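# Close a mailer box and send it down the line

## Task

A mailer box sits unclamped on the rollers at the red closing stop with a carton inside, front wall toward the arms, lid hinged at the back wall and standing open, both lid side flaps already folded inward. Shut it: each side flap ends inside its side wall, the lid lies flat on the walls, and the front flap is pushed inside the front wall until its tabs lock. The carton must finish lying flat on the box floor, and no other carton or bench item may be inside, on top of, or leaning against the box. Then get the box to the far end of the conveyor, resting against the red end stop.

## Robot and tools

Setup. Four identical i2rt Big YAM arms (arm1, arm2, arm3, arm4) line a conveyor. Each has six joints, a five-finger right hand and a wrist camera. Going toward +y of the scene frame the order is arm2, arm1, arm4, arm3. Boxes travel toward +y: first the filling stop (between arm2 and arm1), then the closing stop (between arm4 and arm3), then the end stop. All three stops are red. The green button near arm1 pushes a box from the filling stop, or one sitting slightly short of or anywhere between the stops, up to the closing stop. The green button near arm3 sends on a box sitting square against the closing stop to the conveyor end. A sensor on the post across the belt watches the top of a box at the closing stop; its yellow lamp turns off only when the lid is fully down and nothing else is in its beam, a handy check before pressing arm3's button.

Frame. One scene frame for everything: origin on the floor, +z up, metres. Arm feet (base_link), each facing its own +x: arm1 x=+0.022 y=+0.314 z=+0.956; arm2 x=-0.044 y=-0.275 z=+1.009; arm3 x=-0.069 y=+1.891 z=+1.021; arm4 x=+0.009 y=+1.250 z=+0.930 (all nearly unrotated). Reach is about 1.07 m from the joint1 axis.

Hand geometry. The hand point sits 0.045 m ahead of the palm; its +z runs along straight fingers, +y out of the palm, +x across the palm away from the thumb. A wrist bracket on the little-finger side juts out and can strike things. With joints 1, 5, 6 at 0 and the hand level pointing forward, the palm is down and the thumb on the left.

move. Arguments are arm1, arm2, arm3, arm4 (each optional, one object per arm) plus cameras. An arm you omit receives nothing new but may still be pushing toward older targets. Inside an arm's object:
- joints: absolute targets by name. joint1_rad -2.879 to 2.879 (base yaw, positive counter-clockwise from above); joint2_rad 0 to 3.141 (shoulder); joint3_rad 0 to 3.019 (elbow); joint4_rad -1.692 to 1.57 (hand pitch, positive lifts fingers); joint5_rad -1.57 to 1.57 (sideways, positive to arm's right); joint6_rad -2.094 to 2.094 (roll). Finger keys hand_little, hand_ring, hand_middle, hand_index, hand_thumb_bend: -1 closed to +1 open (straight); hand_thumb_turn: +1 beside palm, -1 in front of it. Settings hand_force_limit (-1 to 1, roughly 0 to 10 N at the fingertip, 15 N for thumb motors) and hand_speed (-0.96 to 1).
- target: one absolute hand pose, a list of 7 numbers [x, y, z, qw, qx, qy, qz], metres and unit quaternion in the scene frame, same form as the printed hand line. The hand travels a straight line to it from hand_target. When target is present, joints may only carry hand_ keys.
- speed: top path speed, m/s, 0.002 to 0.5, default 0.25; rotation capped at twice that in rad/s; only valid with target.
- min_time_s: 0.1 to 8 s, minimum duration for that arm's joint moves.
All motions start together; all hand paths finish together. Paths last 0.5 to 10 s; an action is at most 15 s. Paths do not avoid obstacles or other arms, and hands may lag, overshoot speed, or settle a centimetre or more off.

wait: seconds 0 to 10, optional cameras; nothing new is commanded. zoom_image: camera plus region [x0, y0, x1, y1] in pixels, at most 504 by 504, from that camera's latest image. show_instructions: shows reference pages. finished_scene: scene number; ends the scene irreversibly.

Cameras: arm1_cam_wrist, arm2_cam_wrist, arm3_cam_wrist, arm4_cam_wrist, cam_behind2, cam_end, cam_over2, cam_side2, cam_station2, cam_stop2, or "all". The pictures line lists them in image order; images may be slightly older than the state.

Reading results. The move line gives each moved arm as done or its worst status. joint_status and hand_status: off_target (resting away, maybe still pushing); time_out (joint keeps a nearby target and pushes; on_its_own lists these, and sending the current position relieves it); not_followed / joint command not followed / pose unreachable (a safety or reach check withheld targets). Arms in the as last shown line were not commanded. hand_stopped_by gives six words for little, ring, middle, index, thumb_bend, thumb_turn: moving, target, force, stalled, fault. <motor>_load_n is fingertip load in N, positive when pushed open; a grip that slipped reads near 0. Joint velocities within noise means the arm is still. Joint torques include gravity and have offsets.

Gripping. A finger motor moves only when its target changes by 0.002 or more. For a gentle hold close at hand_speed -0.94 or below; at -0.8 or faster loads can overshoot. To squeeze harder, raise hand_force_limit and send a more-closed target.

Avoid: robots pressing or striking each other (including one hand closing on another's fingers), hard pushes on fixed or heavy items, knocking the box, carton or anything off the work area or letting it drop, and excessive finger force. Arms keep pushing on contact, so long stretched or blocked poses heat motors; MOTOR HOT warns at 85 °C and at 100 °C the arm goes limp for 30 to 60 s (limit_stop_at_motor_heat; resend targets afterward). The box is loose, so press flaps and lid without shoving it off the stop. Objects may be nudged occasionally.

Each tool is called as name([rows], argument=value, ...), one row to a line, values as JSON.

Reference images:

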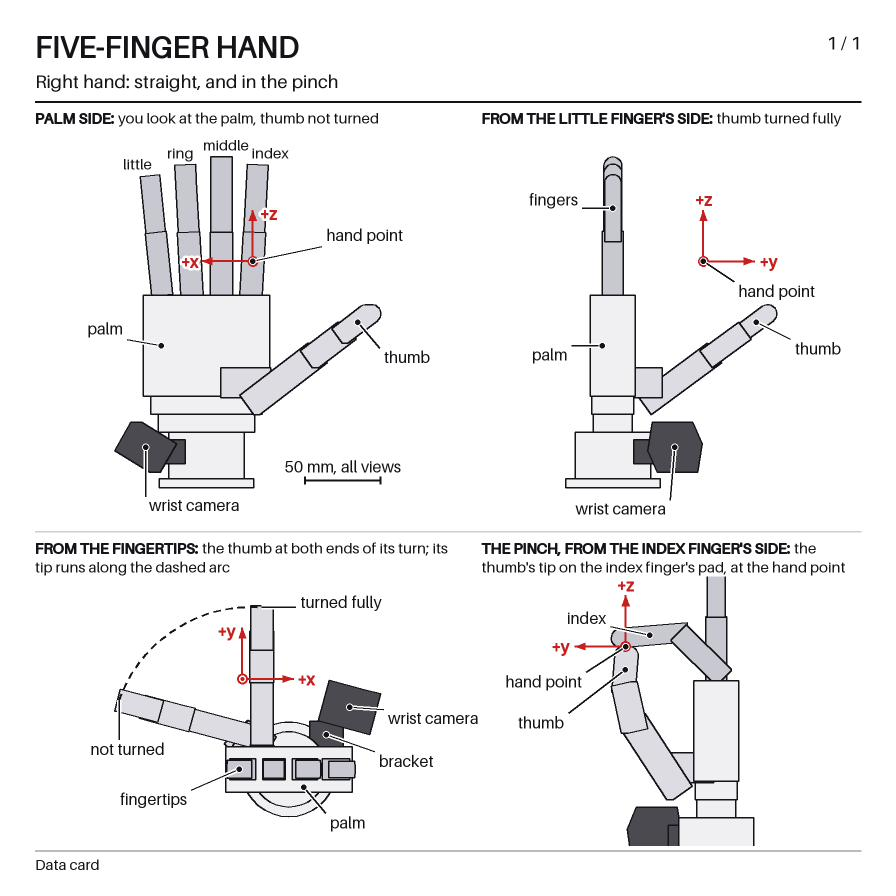

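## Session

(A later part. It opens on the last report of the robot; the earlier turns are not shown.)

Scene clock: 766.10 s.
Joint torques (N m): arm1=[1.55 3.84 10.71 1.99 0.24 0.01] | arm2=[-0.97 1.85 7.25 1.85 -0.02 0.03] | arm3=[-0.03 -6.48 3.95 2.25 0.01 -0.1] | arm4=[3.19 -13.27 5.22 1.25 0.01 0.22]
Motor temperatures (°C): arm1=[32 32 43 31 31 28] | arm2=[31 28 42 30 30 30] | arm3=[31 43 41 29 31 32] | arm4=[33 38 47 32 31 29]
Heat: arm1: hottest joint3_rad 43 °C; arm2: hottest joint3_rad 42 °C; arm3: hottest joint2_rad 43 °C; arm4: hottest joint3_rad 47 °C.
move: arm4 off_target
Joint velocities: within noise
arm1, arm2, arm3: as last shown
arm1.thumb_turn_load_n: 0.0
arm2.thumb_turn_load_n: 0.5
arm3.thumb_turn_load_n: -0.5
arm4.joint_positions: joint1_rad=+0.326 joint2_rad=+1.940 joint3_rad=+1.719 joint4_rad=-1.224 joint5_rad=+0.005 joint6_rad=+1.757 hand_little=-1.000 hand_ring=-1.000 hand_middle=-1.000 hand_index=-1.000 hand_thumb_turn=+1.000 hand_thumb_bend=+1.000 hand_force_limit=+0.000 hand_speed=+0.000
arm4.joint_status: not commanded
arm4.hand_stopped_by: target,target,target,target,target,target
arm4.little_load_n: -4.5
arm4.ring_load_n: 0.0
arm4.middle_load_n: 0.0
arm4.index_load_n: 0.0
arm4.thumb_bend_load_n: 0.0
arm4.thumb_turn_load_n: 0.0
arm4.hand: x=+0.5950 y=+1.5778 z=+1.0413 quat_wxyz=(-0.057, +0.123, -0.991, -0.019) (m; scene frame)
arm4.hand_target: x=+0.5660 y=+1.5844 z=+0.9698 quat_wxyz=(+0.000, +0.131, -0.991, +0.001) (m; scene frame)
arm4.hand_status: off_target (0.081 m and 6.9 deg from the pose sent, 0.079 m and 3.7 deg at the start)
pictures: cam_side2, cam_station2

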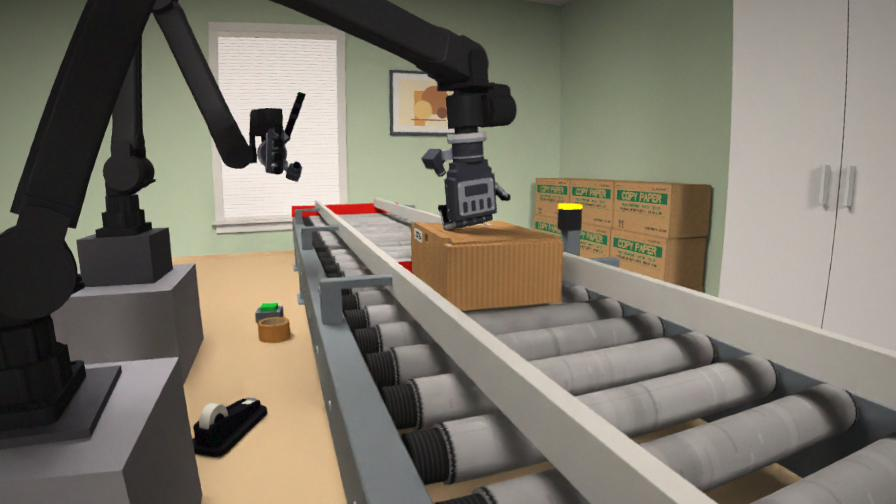

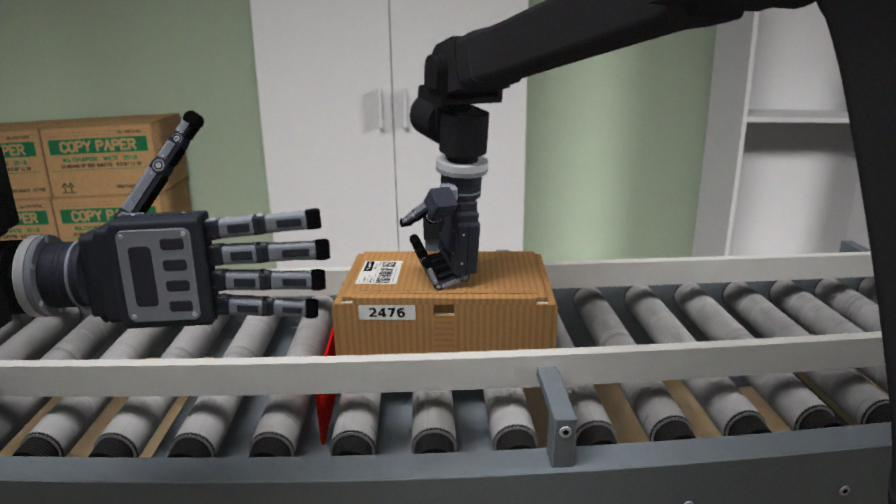

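Closed it appears. Lift arm4 and check the sensor.

move(arm4={"target": [0.57, 1.56, 1.20, 0, -0.1305, 0.9914, 0], "speed": 0.2})

move(arm4={"target": [0.35, 1.35, 1.33, 0, -0.1305, 0.9914, 0], "speed": 0.3}, cameras=["cam_side2", "cam_station2", "cam_over2", "cam_behind2", "cam_stop2"])

zoom_image(camera="cam_side2", region=[380, 190, 600, 330])

zoom_image(camera="cam_over2", region=[320, 0, 600, 270])

Scene clock: 771.10 s.
Joint torques (N m): arm1=[1.55 3.84 10.7 1.99 0.25 0.01] | arm2=[-1.2 1.44 7.21 1.84 0.01 0.03] | arm3=[-0.03 -6.48 3.95 2.25 0.02 -0.1] | arm4=[-0.62 -17.79 15.06 0.14 -0.24 -0.04]
Motor temperatures (°C): arm1=[32 32 43 31 31 28] | arm2=[31 28 42 30 30 30] | arm3=[31 42 41 29 31 32] | arm4=[33 38 47 32 31 29]
Heat: arm1: hottest joint3_rad 43 °C; arm2: hottest joint3_rad 42 °C; arm3: hottest joint2_rad 42 °C; arm4: hottest joint3_rad 47 °C.
move: arm4 off_target
Joint velocities: within noise
arm1, arm2, arm3: as last shown
arm1.index_load_n: 0.5
arm2.ring_load_n: -0.5
arm2.thumb_turn_load_n: 0.0
arm3.thumb_turn_load_n: 0.0
arm4.joint_positions: joint1_rad=+0.330 joint2_rad=+1.871 joint3_rad=+2.014 joint4_rad=-1.677 joint5_rad=+0.003 joint6_rad=+1.747 hand_little=-1.000 hand_ring=-1.000 hand_middle=-1.000 hand_index=-1.000 hand_thumb_turn=+1.000 hand_thumb_bend=+1.000 hand_force_limit=+0.000 hand_speed=+0.000
arm4.joint_status: not commanded
arm4.hand_stopped_by: target,target,target,target,target,target
arm4.little_load_n: 0.0
arm4.ring_load_n: 0.0
arm4.middle_load_n: 0.0
arm4.index_load_n: 0.0
arm4.thumb_bend_load_n: 0.0
arm4.thumb_turn_load_n: 0.5
arm4.hand: x=+0.5568 y=+1.5627 z=+1.1873 quat_wxyz=(-0.015, +0.130, -0.991, -0.006) (m; scene frame)
arm4.hand_target: x=+0.5692 y=+1.5595 z=+1.1995 quat_wxyz=(-0.027, +0.128, -0.991, -0.011) (m; scene frame)
arm4.hand_status: off_target (0.019 m and 1.8 deg from the pose sent, 0.162 m and 6.9 deg at the start; a joint's target at an end of its range on 21 of 53 steps)
pictures: none

Scene clock: 773.13 s.
Joint torques (N m): arm1=[1.49 3.84 10.7 1.99 0.25 0.01] | arm2=[-0.62 1.26 7.17 1.78 0.01 0.06] | arm3=[-0.03 -6.42 3.96 2.25 0.02 -0.1] | arm4=[-0.03 -3.84 8.72 0.88 -0.19 -0.04]
Motor temperatures (°C): arm1=[32 32 43 31 31 28] | arm2=[31 28 42 30 30 30] | arm3=[31 42 40 29 31 32] | arm4=[33 38 47 32 31 29]
Heat: arm1: hottest joint3_rad 43 °C; arm2: hottest joint3_rad 42 °C; arm3: hottest joint2_rad 42 °C; arm4: hottest joint3_rad 47 °C.
move: arm4 off_target
Joint velocities: within noise
arm1, arm2, arm3: as last shown
arm1.middle_load_n: -0.5
arm1.index_load_n: 0.0
arm2.ring_load_n: 0.0
arm4.joint_positions: joint1_rad=-0.017 joint2_rad=+1.063 joint3_rad=+1.499 joint4_rad=-1.679 joint5_rad=-0.043 joint6_rad=+1.411 hand_little=-1.000 hand_ring=-1.000 hand_middle=-1.000 hand_index=-1.000 hand_thumb_turn=+1.000 hand_thumb_bend=+1.000 hand_force_limit=+0.000 hand_speed=+0.000
arm4.joint_status: not commanded
arm4.hand_stopped_by: target,target,target,target,target,target
arm4.little_load_n: 0.0
arm4.ring_load_n: 0.0
arm4.middle_load_n: 0.0
arm4.index_load_n: 0.0
arm4.thumb_bend_load_n: 0.0
arm4.thumb_turn_load_n: 0.0
arm4.hand: x=+0.3521 y=+1.3520 z=+1.3391 quat_wxyz=(-0.160, +0.126, -0.979, -0.017) (m; scene frame)
arm4.hand_target: x=+0.3502 y=+1.3501 z=+1.3294 quat_wxyz=(-0.147, +0.129, -0.981, -0.017) (m; scene frame)
arm4.hand_status: off_target (0.010 m and 18.5 deg from the pose sent, 0.329 m and 1.8 deg at the start; pose on its path clipped on 6 of 61 steps; a joint's target at an end of its range on 59 of 61 steps)
pictures: cam_behind2, cam_over2, cam_side2, cam_station2, cam_stop2

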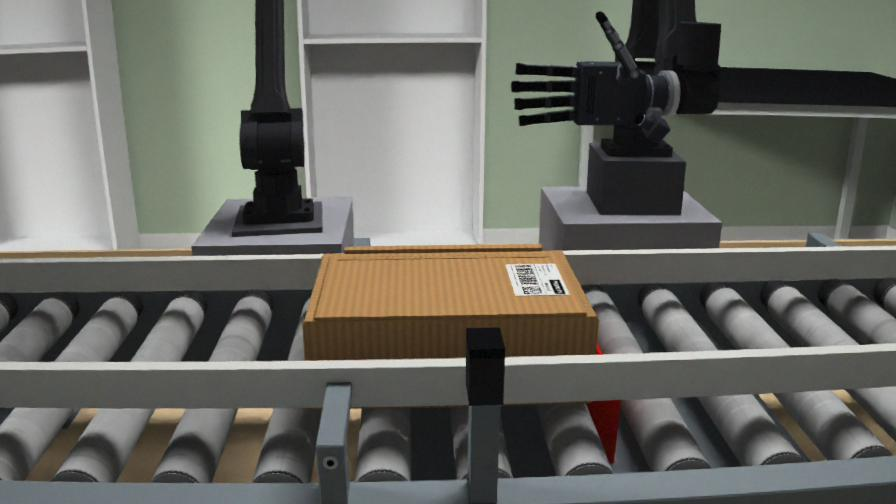

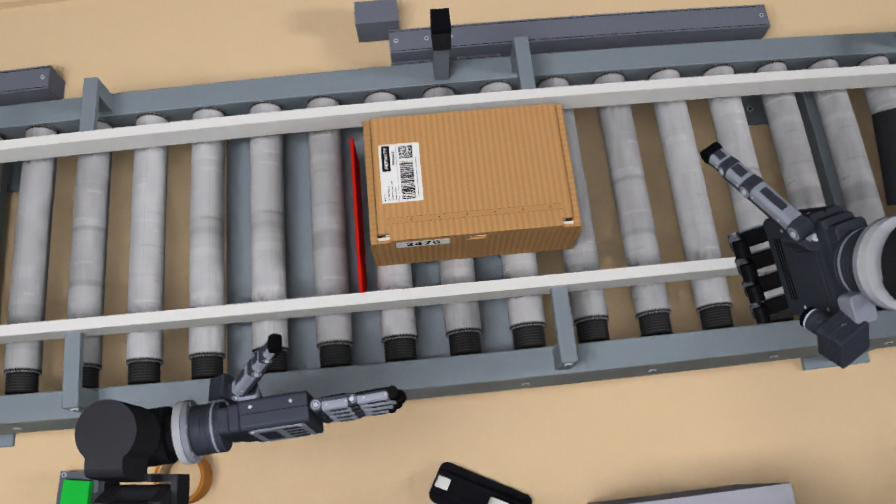

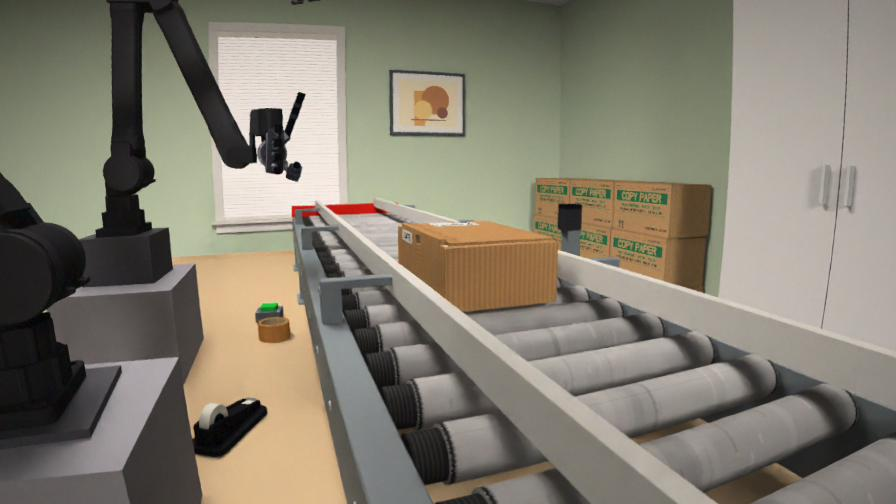

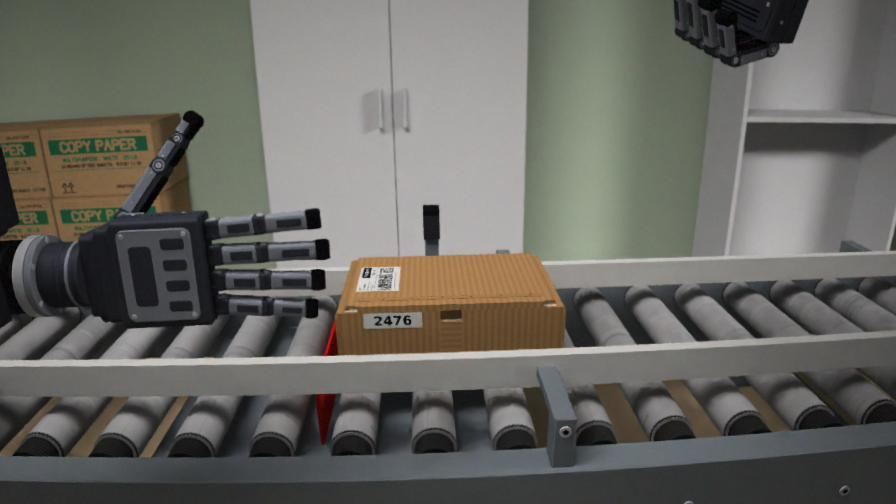

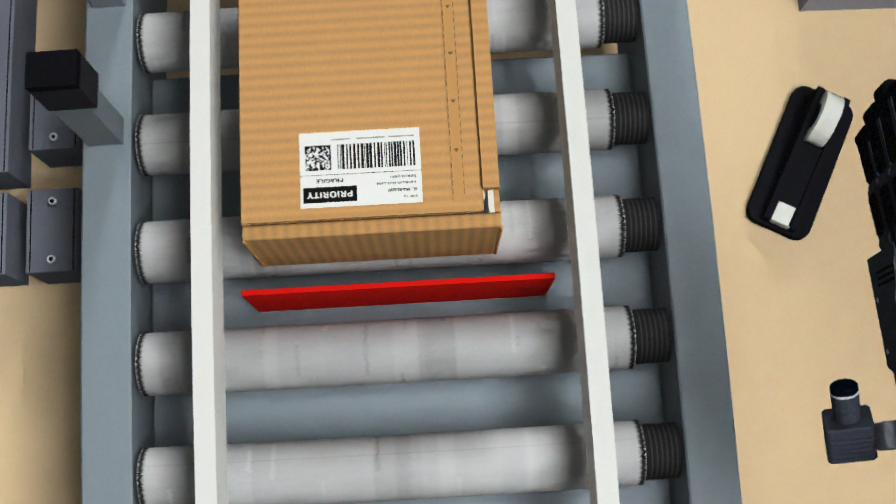

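Scaled by 2.291 from the camera's 896x504 image, which has a finer 1280x720 frame.

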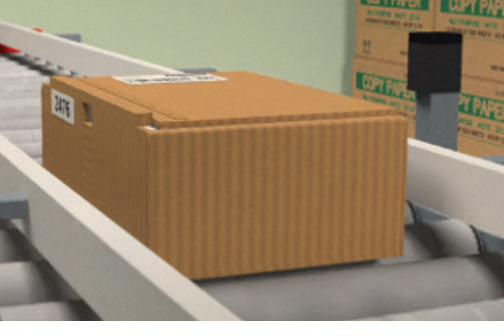

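Scaled by 1.800 from the camera's 896x504 image, which has a finer 1280x720 frame.

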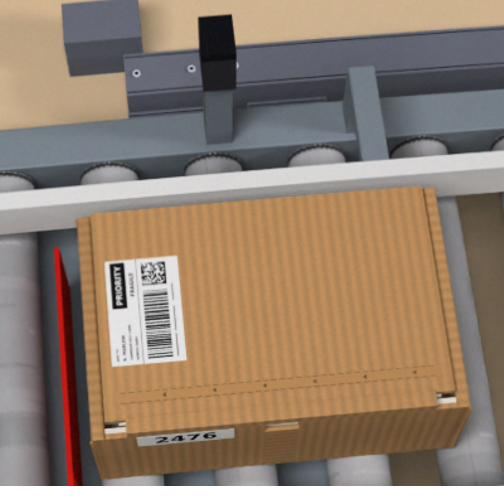

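move(arm1={"joints": {"joint1_rad": 1.0, "joint2_rad": 0.9, "joint3_rad": 1.2, "joint4_rad": -1.5, "joint5_rad": 0, "joint6_rad": 0, "hand_speed": 0.0, "hand_little": -1, "hand_ring": -1, "hand_middle": -1, "hand_index": -1}, "min_time_s": 2})

move(arm1={"target": [0.19, 0.63, 1.05, 0, 0.9618, -0.2755, 0], "speed": 0.25}, arm3={"joints": {"joint1_rad": 0.4, "joint5_rad": 0, "joint6_rad": 0, "joint3_rad": 0.9, "hand_little": -1, "hand_ring": -1, "hand_middle": -1, "hand_index": -1}, "min_time_s": 2}, cameras=["arm1_cam_wrist", "arm3_cam_wrist", "cam_end"])

Scene clock: 804.13 s.
Joint torques (N m): arm1=[2.08 -0.97 9.58 0.38 0.39 0.25] | arm2=[-0.97 1.55 7.42 1.72 0 0.11] | arm3=[0.03 -6.42 3.96 2.24 0.01 -0.1] | arm4=[-0.03 -3.96 8.68 0.88 -0.19 -0.02]
Motor temperatures (°C): arm1=[32 32 44 31 31 28] | arm2=[31 28 42 30 30 30] | arm3=[31 39 38 29 30 32] | arm4=[33 35 46 32 31 29]
Heat: arm1: hottest joint3_rad 44 °C; arm2: hottest joint3_rad 42 °C; arm3: hottest joint2_rad 39 °C; arm4: hottest joint3_rad 46 °C.
move: arm1 done
Joint velocities: within noise
arm1.joint_positions: joint1_rad=+0.993 joint2_rad=+0.901 joint3_rad=+1.199 joint4_rad=-1.489 joint5_rad=-0.003 joint6_rad=-0.015 hand_little=-1.000 hand_ring=-1.000 hand_middle=-1.000 hand_index=-1.000 hand_thumb_turn=+1.000 hand_thumb_bend=+1.000 hand_force_limit=+0.000 hand_speed=+0.000
arm1.joint_status: all done
arm1.hand_stopped_by: target,target,target,target,target,target
arm1.little_load_n: 0.0
arm1.ring_load_n: 0.0
arm1.middle_load_n: 0.0
arm1.index_load_n: 0.0
arm1.thumb_bend_load_n: 0.0
arm1.thumb_turn_load_n: 0.0
arm1.hand: x=+0.1300 y=+0.5369 z=+1.2687 quat_wxyz=(-0.188, +0.945, -0.264, +0.048) (m; scene frame)
arm1.hand_target: x=+0.1269 y=+0.5356 z=+1.2687 quat_wxyz=(-0.183, +0.945, -0.268, +0.046) (m; scene frame)
arm1.hand_status: not commanded
arm2, arm3, arm4: as last shown
pictures: none

Scene clock: 806.87 s.
Joint torques (N m): arm1=[1.26 -10.7 11.1 0.47 0.41 0.14] | arm2=[-0.85 1.61 7.25 2.06 -0.02 0.06] | arm3=[-0.44 -10.23 9.84 2.65 0.05 -0.11] | arm4=[-0.03 -3.96 8.66 0.88 -0.19 -0.02]
Motor temperatures (°C): arm1=[32 32 44 31 31 28] | arm2=[31 28 42 30 30 30] | arm3=[31 39 38 29 30 31] | arm4=[33 35 46 32 31 29]
Heat: arm1: hottest joint3_rad 44 °C; arm2: hottest joint3_rad 42 °C; arm3: hottest joint2_rad 39 °C; arm4: hottest joint3_rad 46 °C.
move: arm1 off_target; arm3 done
Joint velocities: within noise
arm1.joint_positions: joint1_rad=+0.993 joint2_rad=+1.528 joint3_rad=+1.072 joint4_rad=-1.178 joint5_rad=+0.008 joint6_rad=-0.015 hand_little=-1.000 hand_ring=-1.000 hand_middle=-1.000 hand_index=-1.000 hand_thumb_turn=+1.000 hand_thumb_bend=+1.000 hand_force_limit=+0.000 hand_speed=+0.000
arm1.joint_status: not commanded
arm1.hand_stopped_by: target,target,target,target,target,target
arm1.little_load_n: 0.0
arm1.ring_load_n: 0.0
arm1.middle_load_n: 0.0
arm1.index_load_n: 0.0
arm1.thumb_bend_load_n: 0.0
arm1.thumb_turn_load_n: 0.0
arm1.hand: x=+0.1787 y=+0.6157 z=+1.0383 quat_wxyz=(+0.026, +0.963, -0.268, -0.010) (m; scene frame)
arm1.hand_target: x=+0.1897 y=+0.6295 z=+1.0503 quat_wxyz=(+0.000, +0.961, -0.275, +0.000) (m; scene frame)
arm1.hand_status: off_target (0.022 m and 3.3 deg from the pose sent, 0.245 m and 22.3 deg at the start)
arm2.joint_positions: joint1_rad=-0.037 joint2_rad=+0.598 joint3_rad=+1.420 joint4_rad=-1.348 joint5_rad=-0.058 joint6_rad=-1.134 hand_little=+1.000 hand_ring=+1.000 hand_middle=+1.000 hand_index=+1.000 hand_thumb_turn=+1.000 hand_thumb_bend=+1.000 hand_force_limit=+0.000 hand_speed=-0.800
arm2.joint_status: not commanded
arm2.hand_stopped_by: target,target,target,target,target,target
arm2.little_load_n: 0.0
arm2.ring_load_n: 0.0
arm2.middle_load_n: 0.0
arm2.index_load_n: 0.0
arm2.thumb_bend_load_n: 0.0
arm2.thumb_turn_load_n: 0.0
arm2.hand: x=+0.1645 y=-0.3360 z=+1.5061 quat_wxyz=(-0.099, +0.835, -0.233, +0.488) (m; scene frame)
arm2.hand_target: x=+0.1632 y=-0.3358 z=+1.5160 quat_wxyz=(-0.101, +0.830, -0.231, +0.498) (m; scene frame)
arm2.hand_status: not commanded
arm3.joint_positions: joint1_rad=+0.401 joint2_rad=+1.614 joint3_rad=+0.858 joint4_rad=+1.170 joint5_rad=+0.000 joint6_rad=+0.014 hand_little=-1.000 hand_ring=-1.000 hand_middle=-1.000 hand_index=-1.000 hand_thumb_turn=+1.000 hand_thumb_bend=+1.000 hand_force_limit=+0.000 hand_speed=+0.000
arm3.joint_status: all done
arm3.hand_stopped_by: target,target,target,target,target,target
arm3.little_load_n: 0.0
arm3.ring_load_n: 0.0
arm3.middle_load_n: 0.0
arm3.index_load_n: 0.0
arm3.thumb_bend_load_n: 0.0
arm3.thumb_turn_load_n: -0.5
arm3.hand: x=+0.5334 y=+2.1420 z=+1.3213 quat_wxyz=(-0.690, +0.443, -0.316, +0.477) (m; scene frame)
arm3.hand_target: x=+0.5427 y=+2.1435 z=+1.3426 quat_wxyz=(-0.698, +0.427, -0.301, +0.490) (m; scene frame)
arm3.hand_status: not commanded
arm4: as last shown
pictures: arm1_cam_wrist, arm3_cam_wrist, cam_end

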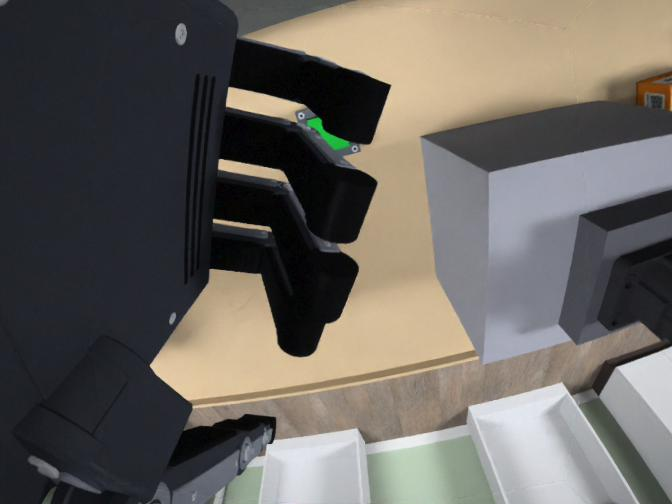

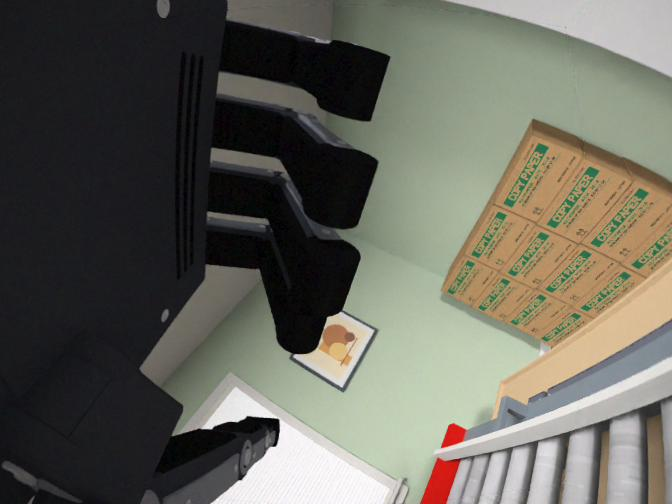

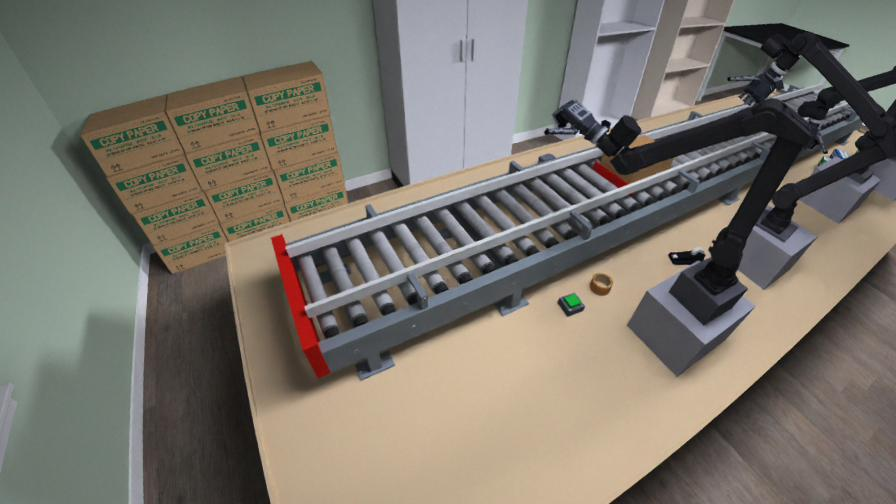

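move(arm1={"target": [0.163, 0.596, 0.93, 0, 0.9618, -0.2755, 0], "speed": 0.2}, arm3={"joints": {"joint1_rad": 0.65, "joint2_rad": 0.9, "joint3_rad": 1.2, "joint4_rad": -1.5}, "min_time_s": 2.5}, cameras=["arm1_cam_wrist", "arm3_cam_wrist"])

move(arm3={"target": [0.17, 2.06, 1.10, 0, 0.8944, -0.4472, 0], "speed": 0.25}, cameras=["arm3_cam_wrist", "cam_end"])

Scene clock: 821.67 s.
Joint torques (N m): arm1=[1.96 -9.41 6.89 0.58 0.4 0.2] | arm2=[-0.62 2.26 7.38 1.89 -0.05 0.04] | arm3=[0.09 -1.73 11.26 0.68 0.03 -0.12] | arm4=[-0.03 -3.96 8.66 0.88 -0.19 -0.01]
Motor temperatures (°C): arm1=[32 33 45 31 31 28] | arm2=[31 28 42 30 30 30] | arm3=[31 38 43 29 30 31] | arm4=[33 35 46 32 31 29]
Heat: arm1: hottest joint3_rad 45 °C; arm2: hottest joint3_rad 42 °C; arm3: hottest joint3_rad 43 °C; arm4: hottest joint3_rad 46 °C.
move: arm1 done; arm3 done
Joint velocities: within noise
arm1.joint_positions: joint1_rad=+0.993 joint2_rad=+1.609 joint3_rad=+0.826 joint4_rad=-0.817 joint5_rad=+0.008 joint6_rad=-0.012 hand_little=-1.000 hand_ring=-1.000 hand_middle=-1.000 hand_index=-1.000 hand_thumb_turn=+1.000 hand_thumb_bend=+1.000 hand_force_limit=+0.000 hand_speed=+0.000
arm1.joint_status: not commanded
arm1.hand_stopped_by: target,target,target,target,target,target
arm1.little_load_n: 0.0
arm1.ring_load_n: 0.0
arm1.middle_load_n: 0.0
arm1.index_load_n: 0.0
arm1.thumb_bend_load_n: 0.0
arm1.thumb_turn_load_n: 0.0
arm1.hand: x=+0.1609 y=+0.5899 z=+0.9290 quat_wxyz=(+0.009, +0.963, -0.270, -0.005) (m; scene frame)
arm1.hand_target: x=+0.1630 y=+0.5960 z=+0.9302 quat_wxyz=(+0.000, +0.961, -0.275, +0.000) (m; scene frame)
arm1.hand_status: done (0.007 m and 1.4 deg from the pose sent, 0.111 m and 3.3 deg at the start)
arm2, arm4: as last shown
arm3.joint_positions: joint1_rad=+0.643 joint2_rad=+0.899 joint3_rad=+1.152 joint4_rad=-1.490 joint5_rad=+0.000 joint6_rad=+0.013 hand_little=-1.000 hand_ring=-1.000 hand_middle=-1.000 hand_index=-1.000 hand_thumb_turn=+1.000 hand_thumb_bend=+1.000 hand_force_limit=+0.000 hand_speed=+0.000
arm3.joint_status: all done
arm3.hand_stopped_by: target,target,target,target,target,target
arm3.little_load_n: 0.0
arm3.ring_load_n: 0.0
arm3.middle_load_n: 0.0
arm3.index_load_n: 0.0
arm3.thumb_bend_load_n: -0.5
arm3.thumb_turn_load_n: 0.0
arm3.hand: x=+0.1121 y=+2.0498 z=+1.3141 quat_wxyz=(-0.150, +0.866, -0.471, +0.079) (m; scene frame)
arm3.hand_target: x=+0.1155 y=+2.0533 z=+1.3325 quat_wxyz=(-0.165, +0.868, -0.460, +0.088) (m; scene frame)
arm3.hand_status: not commanded
pictures: arm1_cam_wrist, arm3_cam_wrist

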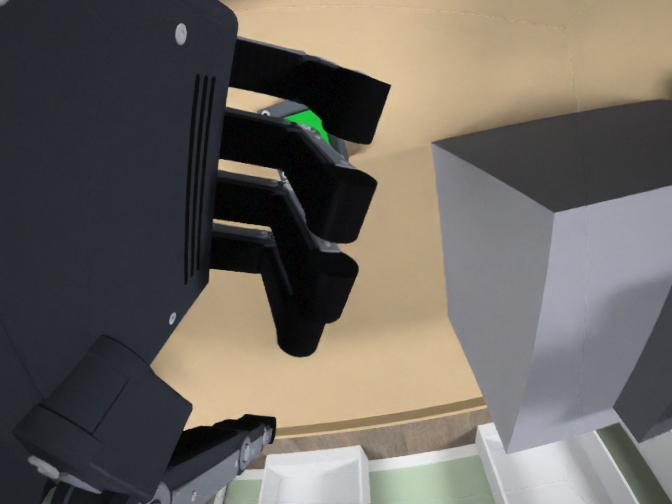

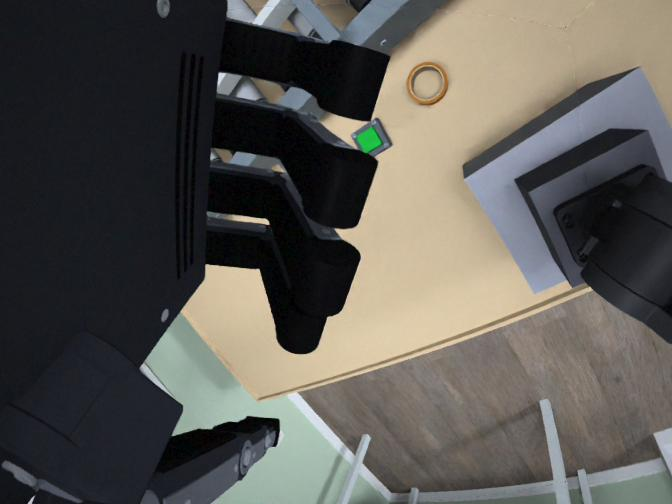

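Scene clock: 823.27 s.
Joint torques (N m): arm1=[1.96 -9.47 6.89 0.58 0.39 0.2] | arm2=[-1.26 0.91 7.42 1.8 0.01 0.04] | arm3=[-0.97 -8.64 7.38 0.84 0.11 -0.12] | arm4=[0.03 -3.96 8.66 0.9 -0.19 -0.02]
Motor temperatures (°C): arm1=[32 33 44 31 31 28] | arm2=[31 28 42 30 30 30] | arm3=[31 38 43 29 30 31] | arm4=[33 35 46 32 31 29]
Heat: arm1: hottest joint3_rad 44 °C; arm2: hottest joint3_rad 42 °C; arm3: hottest joint3_rad 43 °C; arm4: hottest joint3_rad 46 °C.
move: arm3 off_target
Joint velocities: within noise
arm1, arm2, arm4: as last shown
arm2.little_load_n: -0.5
arm3.joint_positions: joint1_rad=+0.596 joint2_rad=+1.389 joint3_rad=+0.904 joint4_rad=-1.128 joint5_rad=-0.002 joint6_rad=-0.096 hand_little=-1.000 hand_ring=-1.000 hand_middle=-1.000 hand_index=-1.000 hand_thumb_turn=+1.000 hand_thumb_bend=+1.000 hand_force_limit=+0.000 hand_speed=+0.000
arm3.joint_status: not commanded
arm3.hand_stopped_by: target,target,target,target,target,target
arm3.little_load_n: 0.0
arm3.ring_load_n: 0.0
arm3.middle_load_n: 0.0
arm3.index_load_n: 0.0
arm3.thumb_bend_load_n: 0.0
arm3.thumb_turn_load_n: 0.0
arm3.hand: x=+0.1608 y=+2.0587 z=+1.0942 quat_wxyz=(+0.015, +0.893, -0.450, -0.010) (m; scene frame)
arm3.hand_target: x=+0.1699 y=+2.0599 z=+1.1001 quat_wxyz=(+0.000, +0.894, -0.447, +0.000) (m; scene frame)
arm3.hand_status: off_target (0.011 m and 2.1 deg from the pose sent, 0.222 m and 19.9 deg at the start)
arm4.ring_load_n: 0.5
arm4.thumb_bend_load_n: -0.5
pictures: arm3_cam_wrist, cam_end

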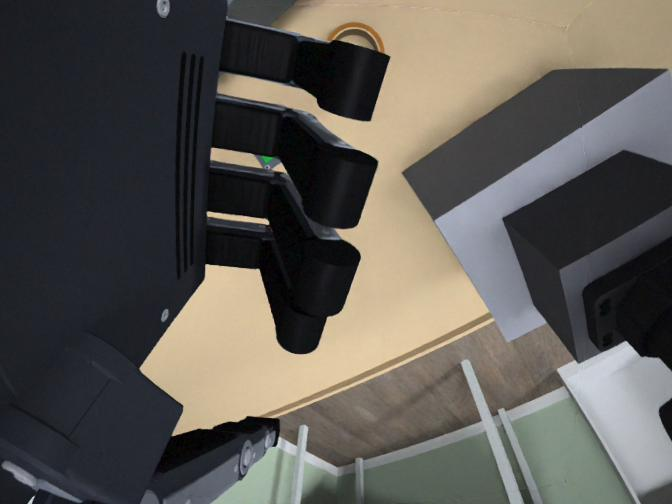

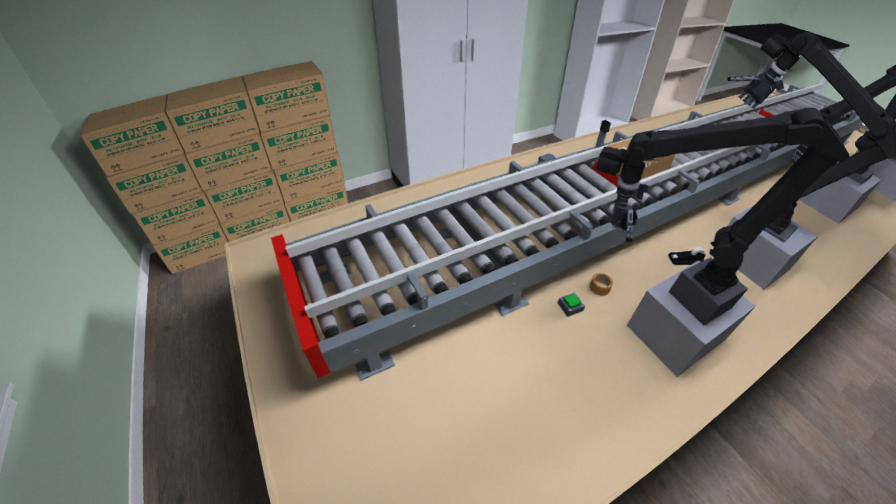

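move(arm1={"target": [0.159, 0.581, 0.875, 0, 0.9618, -0.2755, 0], "speed": 0.1}, cameras=["arm1_cam_wrist"])

move(arm1={"target": [0.159, 0.581, 0.84, 0, 0.9618, -0.2755, 0], "speed": 0.05}, cameras=["arm1_cam_wrist", "cam_over2"])

Scene clock: 834.73 s.
Joint torques (N m): arm1=[0.85 -9.17 5.29 0.62 0.41 0.05] | arm2=[-0.67 1.26 7.19 2 0.05 0.1] | arm3=[-0.97 -8.59 7.41 0.84 0.11 -0.12] | arm4=[0.03 -3.96 8.65 0.87 -0.19 -0.02]
Motor temperatures (°C): arm1=[32 33 43 31 31 28] | arm2=[31 28 42 30 30 30] | arm3=[31 38 42 29 30 31] | arm4=[33 34 46 32 31 29]
Heat: arm1: hottest joint3_rad 43 °C; arm2: hottest joint3_rad 42 °C; arm3: hottest joint3_rad 42 °C; arm4: hottest joint3_rad 46 °C.
move: arm1 done
Joint velocities: arm1=[within noise] | arm2=[within noise] | arm3=[within noise] | arm4=[0.015 -0.044 0.007 -0.002 0.007 0.037]
arm1.joint_positions: joint1_rad=+0.993 joint2_rad=+1.705 joint3_rad=+0.750 joint4_rad=-0.635 joint5_rad=+0.008 joint6_rad=-0.012 hand_little=-1.000 hand_ring=-1.000 hand_middle=-1.000 hand_index=-1.000 hand_thumb_turn=+1.000 hand_thumb_bend=+1.000 hand_force_limit=+0.000 hand_speed=+0.000
arm1.joint_status: not commanded
arm1.hand_stopped_by: target,target,target,target,target,target
arm1.little_load_n: 0.0
arm1.ring_load_n: 0.0
arm1.middle_load_n: 0.0
arm1.index_load_n: 0.0
arm1.thumb_bend_load_n: -0.5
arm1.thumb_turn_load_n: 0.0
arm1.hand: x=+0.1542 y=+0.5804 z=+0.8763 quat_wxyz=(+0.005, +0.963, -0.270, -0.003) (m; scene frame)
arm1.hand_target: x=+0.1589 y=+0.5810 z=+0.8750 quat_wxyz=(+0.000, +0.961, -0.275, +0.000) (m; scene frame)
arm1.hand_status: done (0.005 m and 0.9 deg from the pose sent, 0.055 m and 1.4 deg at the start)
arm2, arm3, arm4: as last shown
arm2.little_load_n: 0.0
arm3.hand: x=+0.1608 y=+2.0586 z=+1.0942 quat_wxyz=(+0.015, +0.893, -0.450, -0.010) (m; scene frame)
arm4.ring_load_n: 0.0
arm4.thumb_bend_load_n: 0.0
pictures: arm1_cam_wrist

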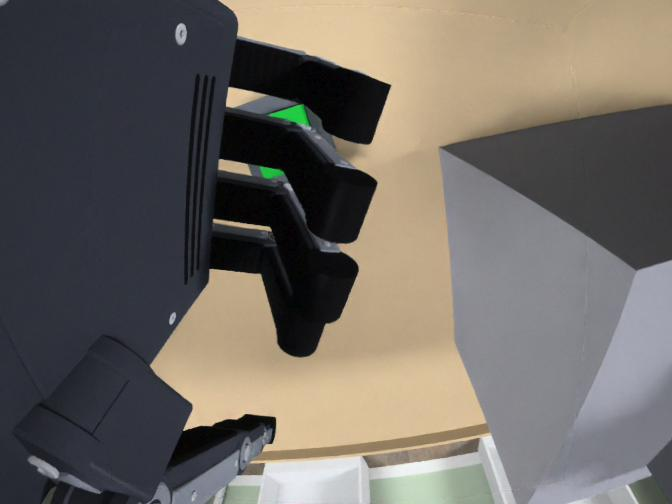

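Scene clock: 835.93 s.
Joint torques (N m): arm1=[0.85 -9.52 4.19 0.64 0.4 0.03] | arm2=[-0.85 1.85 7.27 1.77 -0.03 0.05] | arm3=[-0.97 -8.64 7.39 0.85 0.11 -0.12] | arm4=[-0.03 -3.96 8.68 0.88 -0.19 -0.02]
Motor temperatures (°C): arm1=[32 33 43 31 31 28] | arm2=[31 28 42 30 30 30] | arm3=[31 38 42 29 30 31] | arm4=[33 34 46 32 31 29]
Heat: arm1: hottest joint3_rad 43 °C; arm2: hottest joint3_rad 42 °C; arm3: hottest joint3_rad 42 °C; arm4: hottest joint3_rad 46 °C.
move: arm1 done
Joint velocities: within noise
arm1.joint_positions: joint1_rad=+0.993 joint2_rad=+1.798 joint3_rad=+0.742 joint4_rad=-0.527 joint5_rad=+0.008 joint6_rad=-0.012 hand_little=-1.000 hand_ring=-1.000 hand_middle=-1.000 hand_index=-1.000 hand_thumb_turn=+1.000 hand_thumb_bend=+1.000 hand_force_limit=+0.000 hand_speed=+0.000
arm1.joint_status: not commanded
arm1.hand_stopped_by: target,target,target,target,target,target
arm1.little_load_n: 0.0
arm1.ring_load_n: 0.5
arm1.middle_load_n: 0.0
arm1.index_load_n: 0.0
arm1.thumb_bend_load_n: 0.0
arm1.thumb_turn_load_n: 0.0
arm1.hand: x=+0.1555 y=+0.5831 z=+0.8425 quat_wxyz=(+0.002, +0.963, -0.270, -0.002) (m; scene frame)
arm1.hand_target: x=+0.1589 y=+0.5811 z=+0.8400 quat_wxyz=(+0.000, +0.961, -0.275, +0.000) (m; scene frame)
arm1.hand_status: done (0.005 m and 0.7 deg from the pose sent, 0.037 m and 0.9 deg at the start)
arm2, arm3, arm4: as last shown
arm3.ring_load_n: 0.5
arm3.index_load_n: 0.5
pictures: arm1_cam_wrist, cam_over2

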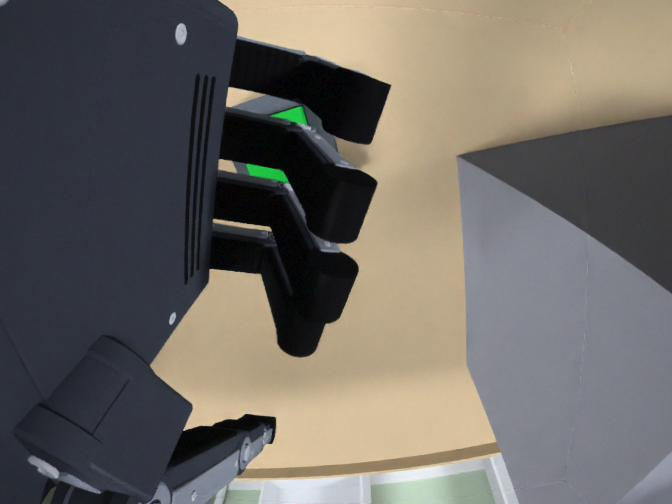

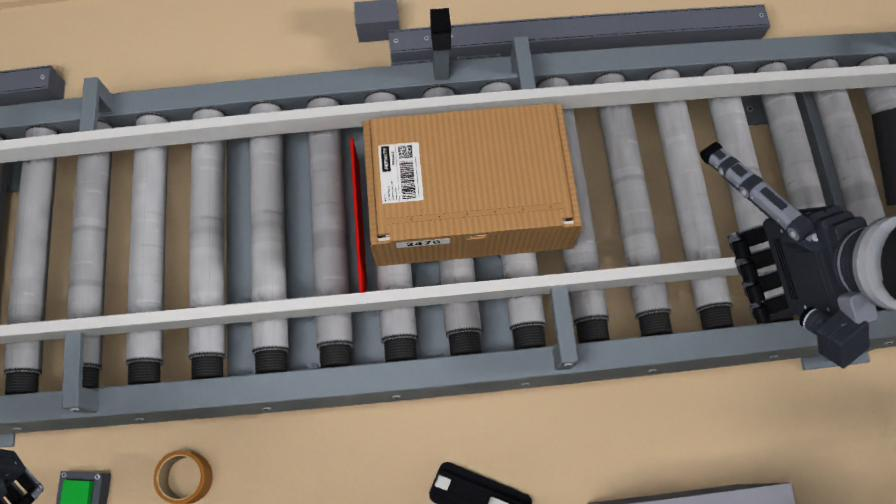

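move(arm1={"target": [0.162, 0.573, 0.815, 0, 0.9618, -0.2755, 0], "speed": 0.04}, cameras=["arm1_cam_wrist", "cam_over2"])

Scene clock: 842.07 s.
Joint torques (N m): arm1=[0.67 -9.64 3.62 0.64 0.4 -0.14] | arm2=[-0.62 0.97 7.23 1.92 -0.02 0.08] | arm3=[-0.91 -8.59 7.36 0.84 0.11 -0.13] | arm4=[0.03 -3.96 8.65 0.9 -0.19 -0.02]
Motor temperatures (°C): arm1=[32 33 42 31 31 28] | arm2=[31 28 42 30 30 30] | arm3=[31 38 42 29 30 31] | arm4=[33 34 46 32 31 29]
Heat: arm1: hottest joint3_rad 42 °C; arm2: hottest joint3_rad 42 °C; arm3: hottest joint3_rad 42 °C; arm4: hottest joint3_rad 46 °C.
move: arm1 done
Joint velocities: within noise
arm1.joint_positions: joint1_rad=+0.975 joint2_rad=+1.863 joint3_rad=+0.724 joint4_rad=-0.445 joint5_rad=+0.008 joint6_rad=-0.017 hand_little=-1.000 hand_ring=-1.000 hand_middle=-1.000 hand_index=-1.000 hand_thumb_turn=+1.000 hand_thumb_bend=+1.000 hand_force_limit=+0.000 hand_speed=+0.000
arm1.joint_status: not commanded
arm1.hand_stopped_by: target,target,target,target,target,target
arm1.little_load_n: 0.0
arm1.ring_load_n: 0.0
arm1.middle_load_n: 0.5
arm1.index_load_n: 0.0
arm1.thumb_bend_load_n: 0.0
arm1.thumb_turn_load_n: 0.0
arm1.hand: x=+0.1574 y=+0.5762 z=+0.8177 quat_wxyz=(+0.002, +0.961, -0.276, -0.002) (m; scene frame)
arm1.hand_target: x=+0.1618 y=+0.5729 z=+0.8151 quat_wxyz=(+0.000, +0.961, -0.275, +0.000) (m; scene frame)
arm1.hand_status: done (0.006 m and 0.3 deg from the pose sent, 0.030 m and 0.7 deg at the start)
arm2, arm3, arm4: as last shown
arm2.thumb_bend_load_n: -0.5
arm3.ring_load_n: 0.0
arm3.index_load_n: 0.0
pictures: arm1_cam_wrist, cam_over2

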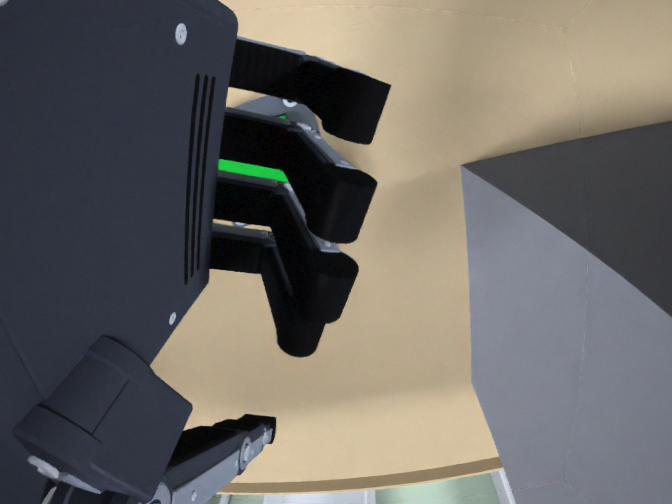

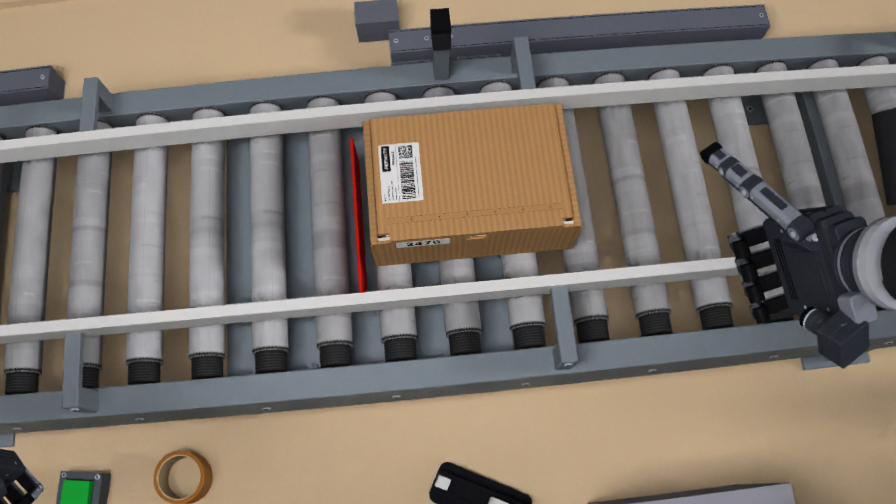

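move(arm1={"target": [0.161, 0.574, 0.79, 0, 0.9618, -0.2755, 0], "speed": 0.04}, cameras=["arm1_cam_wrist", "cam_over2"])

Scene clock: 846.63 s.
Joint torques (N m): arm1=[0.91 -10.05 3.33 0.62 0.4 -0.1] | arm2=[-1.03 1.73 7.38 1.96 0.02 0.06] | arm3=[-0.97 -8.59 7.39 0.83 0.11 -0.12] | arm4=[0.03 -4.01 8.65 0.88 -0.19 -0.01]
Motor temperatures (°C): arm1=[32 33 42 31 31 28] | arm2=[31 28 42 30 30 30] | arm3=[31 38 42 29 29 31] | arm4=[33 34 46 32 31 29]
Heat: arm1: hottest joint3_rad 42 °C; arm2: hottest joint3_rad 42 °C; arm3: hottest joint3_rad 42 °C; arm4: hottest joint3_rad 46 °C.
move: arm1 done
Joint velocities: within noise
arm1.joint_positions: joint1_rad=+0.975 joint2_rad=+1.940 joint3_rad=+0.724 joint4_rad=-0.372 joint5_rad=+0.008 joint6_rad=-0.017 hand_little=-1.000 hand_ring=-1.000 hand_middle=-1.000 hand_index=-1.000 hand_thumb_turn=+1.000 hand_thumb_bend=+1.000 hand_force_limit=+0.000 hand_speed=+0.000
arm1.joint_status: not commanded
arm1.hand_stopped_by: target,target,target,target,target,target
arm1.little_load_n: 0.5
arm1.ring_load_n: 0.0
arm1.middle_load_n: 0.0
arm1.index_load_n: 0.0
arm1.thumb_bend_load_n: 0.0
arm1.thumb_turn_load_n: 0.0
arm1.hand: x=+0.1559 y=+0.5743 z=+0.7920 quat_wxyz=(+0.004, +0.961, -0.276, -0.003) (m; scene frame)
arm1.hand_target: x=+0.1608 y=+0.5739 z=+0.7900 quat_wxyz=(+0.000, +0.961, -0.275, +0.000) (m; scene frame)
arm1.hand_status: done (0.006 m and 0.6 deg from the pose sent, 0.028 m and 0.3 deg at the start)
arm2, arm3: as last shown
arm2.thumb_bend_load_n: 0.0
arm3.index_load_n: 0.5
arm4.joint_positions: joint1_rad=-0.017 joint2_rad=+1.063 joint3_rad=+1.499 joint4_rad=-1.679 joint5_rad=-0.043 joint6_rad=+1.411 hand_little=-1.000 hand_ring=-1.000 hand_middle=-1.000 hand_index=-1.000 hand_thumb_turn=+1.000 hand_thumb_bend=+1.000 hand_force_limit=+0.000 hand_speed=+0.000
arm4.joint_status: not commanded
arm4.hand_stopped_by: target,target,target,target,target,target
arm4.little_load_n: 0.0
arm4.ring_load_n: 0.0
arm4.middle_load_n: 0.0
arm4.index_load_n: 0.0
arm4.thumb_bend_load_n: 0.0
arm4.thumb_turn_load_n: 0.0
arm4.hand: x=+0.3521 y=+1.3520 z=+1.3391 quat_wxyz=(-0.160, +0.126, -0.979, -0.017) (m; scene frame)
arm4.hand_target: x=+0.3502 y=+1.3501 z=+1.3294 quat_wxyz=(-0.147, +0.129, -0.981, -0.017) (m; scene frame)
arm4.hand_status: not commanded
pictures: arm1_cam_wrist, cam_over2

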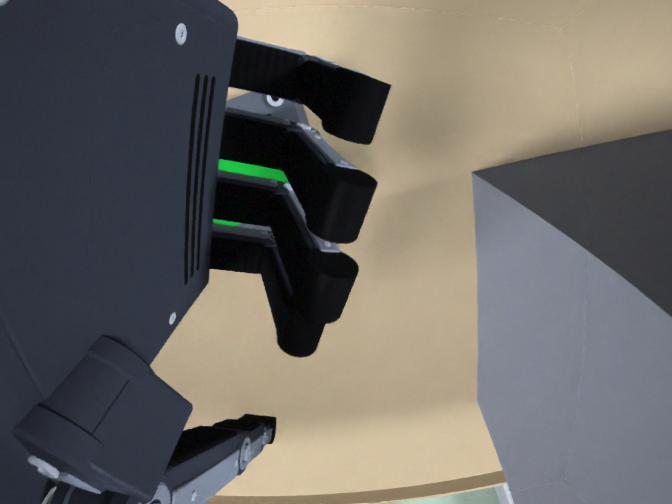

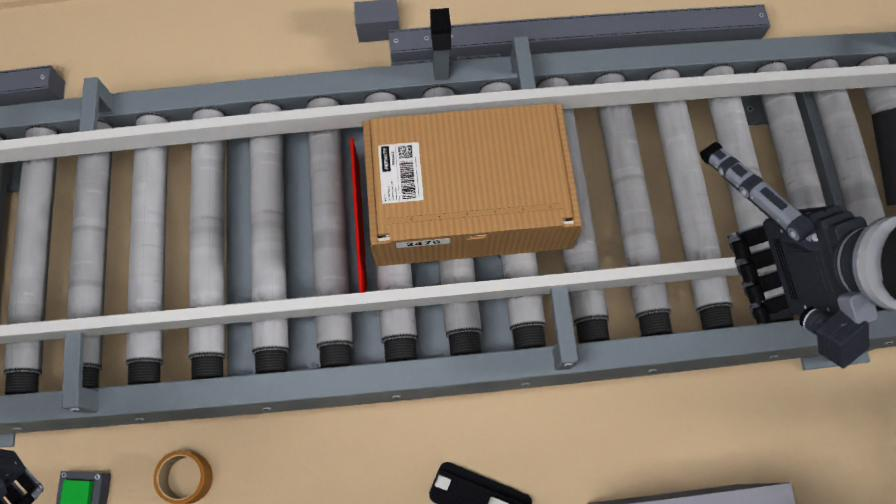

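move(arm1={"target": [0.161, 0.572, 0.765, 0, 0.9618, -0.2755, 0], "speed": 0.04}, cameras=["arm1_cam_wrist", "cam_over2"])

Scene clock: 855.30 s.
Joint torques (N m): arm1=[0.62 -10.34 3 0.61 0.41 -0.13] | arm2=[-1.08 1.2 7.23 1.88 0 0.04] | arm3=[-0.97 -8.59 7.39 0.83 0.11 -0.13] | arm4=[0.03 -3.96 8.65 0.88 -0.19 -0.01]
Motor temperatures (°C): arm1=[32 33 41 31 31 28] | arm2=[31 28 42 30 30 30] | arm3=[31 38 42 29 29 31] | arm4=[33 34 46 32 31 29]
Heat: arm1: hottest joint3_rad 41 °C; arm2: hottest joint3_rad 42 °C; arm3: hottest joint3_rad 42 °C; arm4: hottest joint3_rad 46 °C.
move: arm1 done
Joint velocities: within noise
arm1.joint_positions: joint1_rad=+0.975 joint2_rad=+2.017 joint3_rad=+0.724 joint4_rad=-0.299 joint5_rad=+0.008 joint6_rad=-0.018 hand_little=-1.000 hand_ring=-1.000 hand_middle=-1.000 hand_index=-1.000 hand_thumb_turn=+1.000 hand_thumb_bend=+1.000 hand_force_limit=+0.000 hand_speed=+0.000
arm1.joint_status: not commanded
arm1.hand_stopped_by: target,target,target,target,target,target
arm1.little_load_n: 0.0
arm1.ring_load_n: 0.0
arm1.middle_load_n: 0.0
arm1.index_load_n: 0.0
arm1.thumb_bend_load_n: 0.0
arm1.thumb_turn_load_n: 0.0
arm1.hand: x=+0.1536 y=+0.5711 z=+0.7669 quat_wxyz=(+0.006, +0.961, -0.276, -0.004) (m; scene frame)
arm1.hand_target: x=+0.1609 y=+0.5719 z=+0.7651 quat_wxyz=(+0.000, +0.961, -0.276, +0.000) (m; scene frame)
arm1.hand_status: done (0.008 m and 0.8 deg from the pose sent, 0.028 m and 0.6 deg at the start)
arm2, arm3, arm4: as last shown
arm3.thumb_turn_load_n: 0.5
pictures: arm1_cam_wrist, cam_over2

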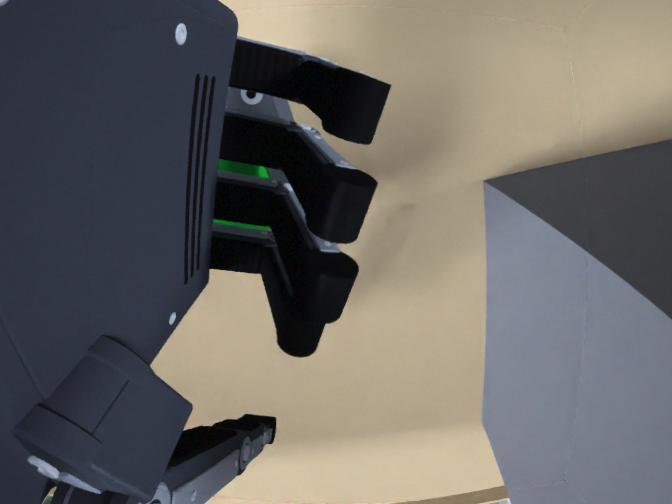

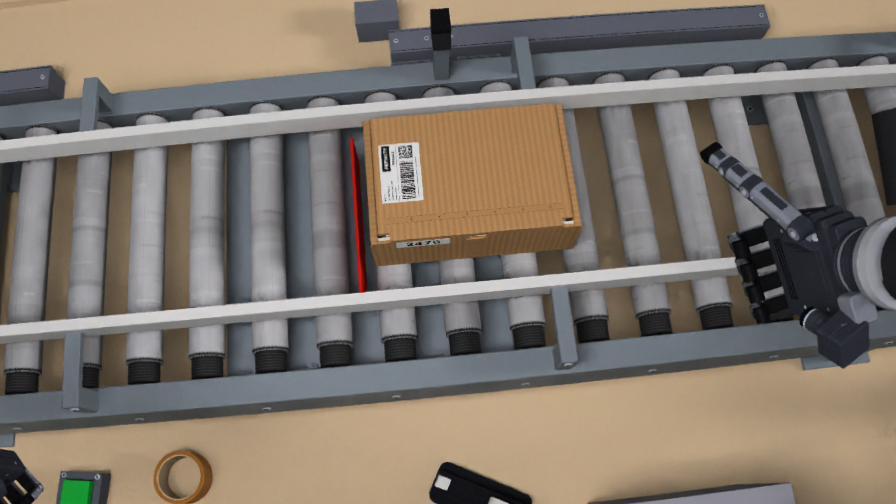

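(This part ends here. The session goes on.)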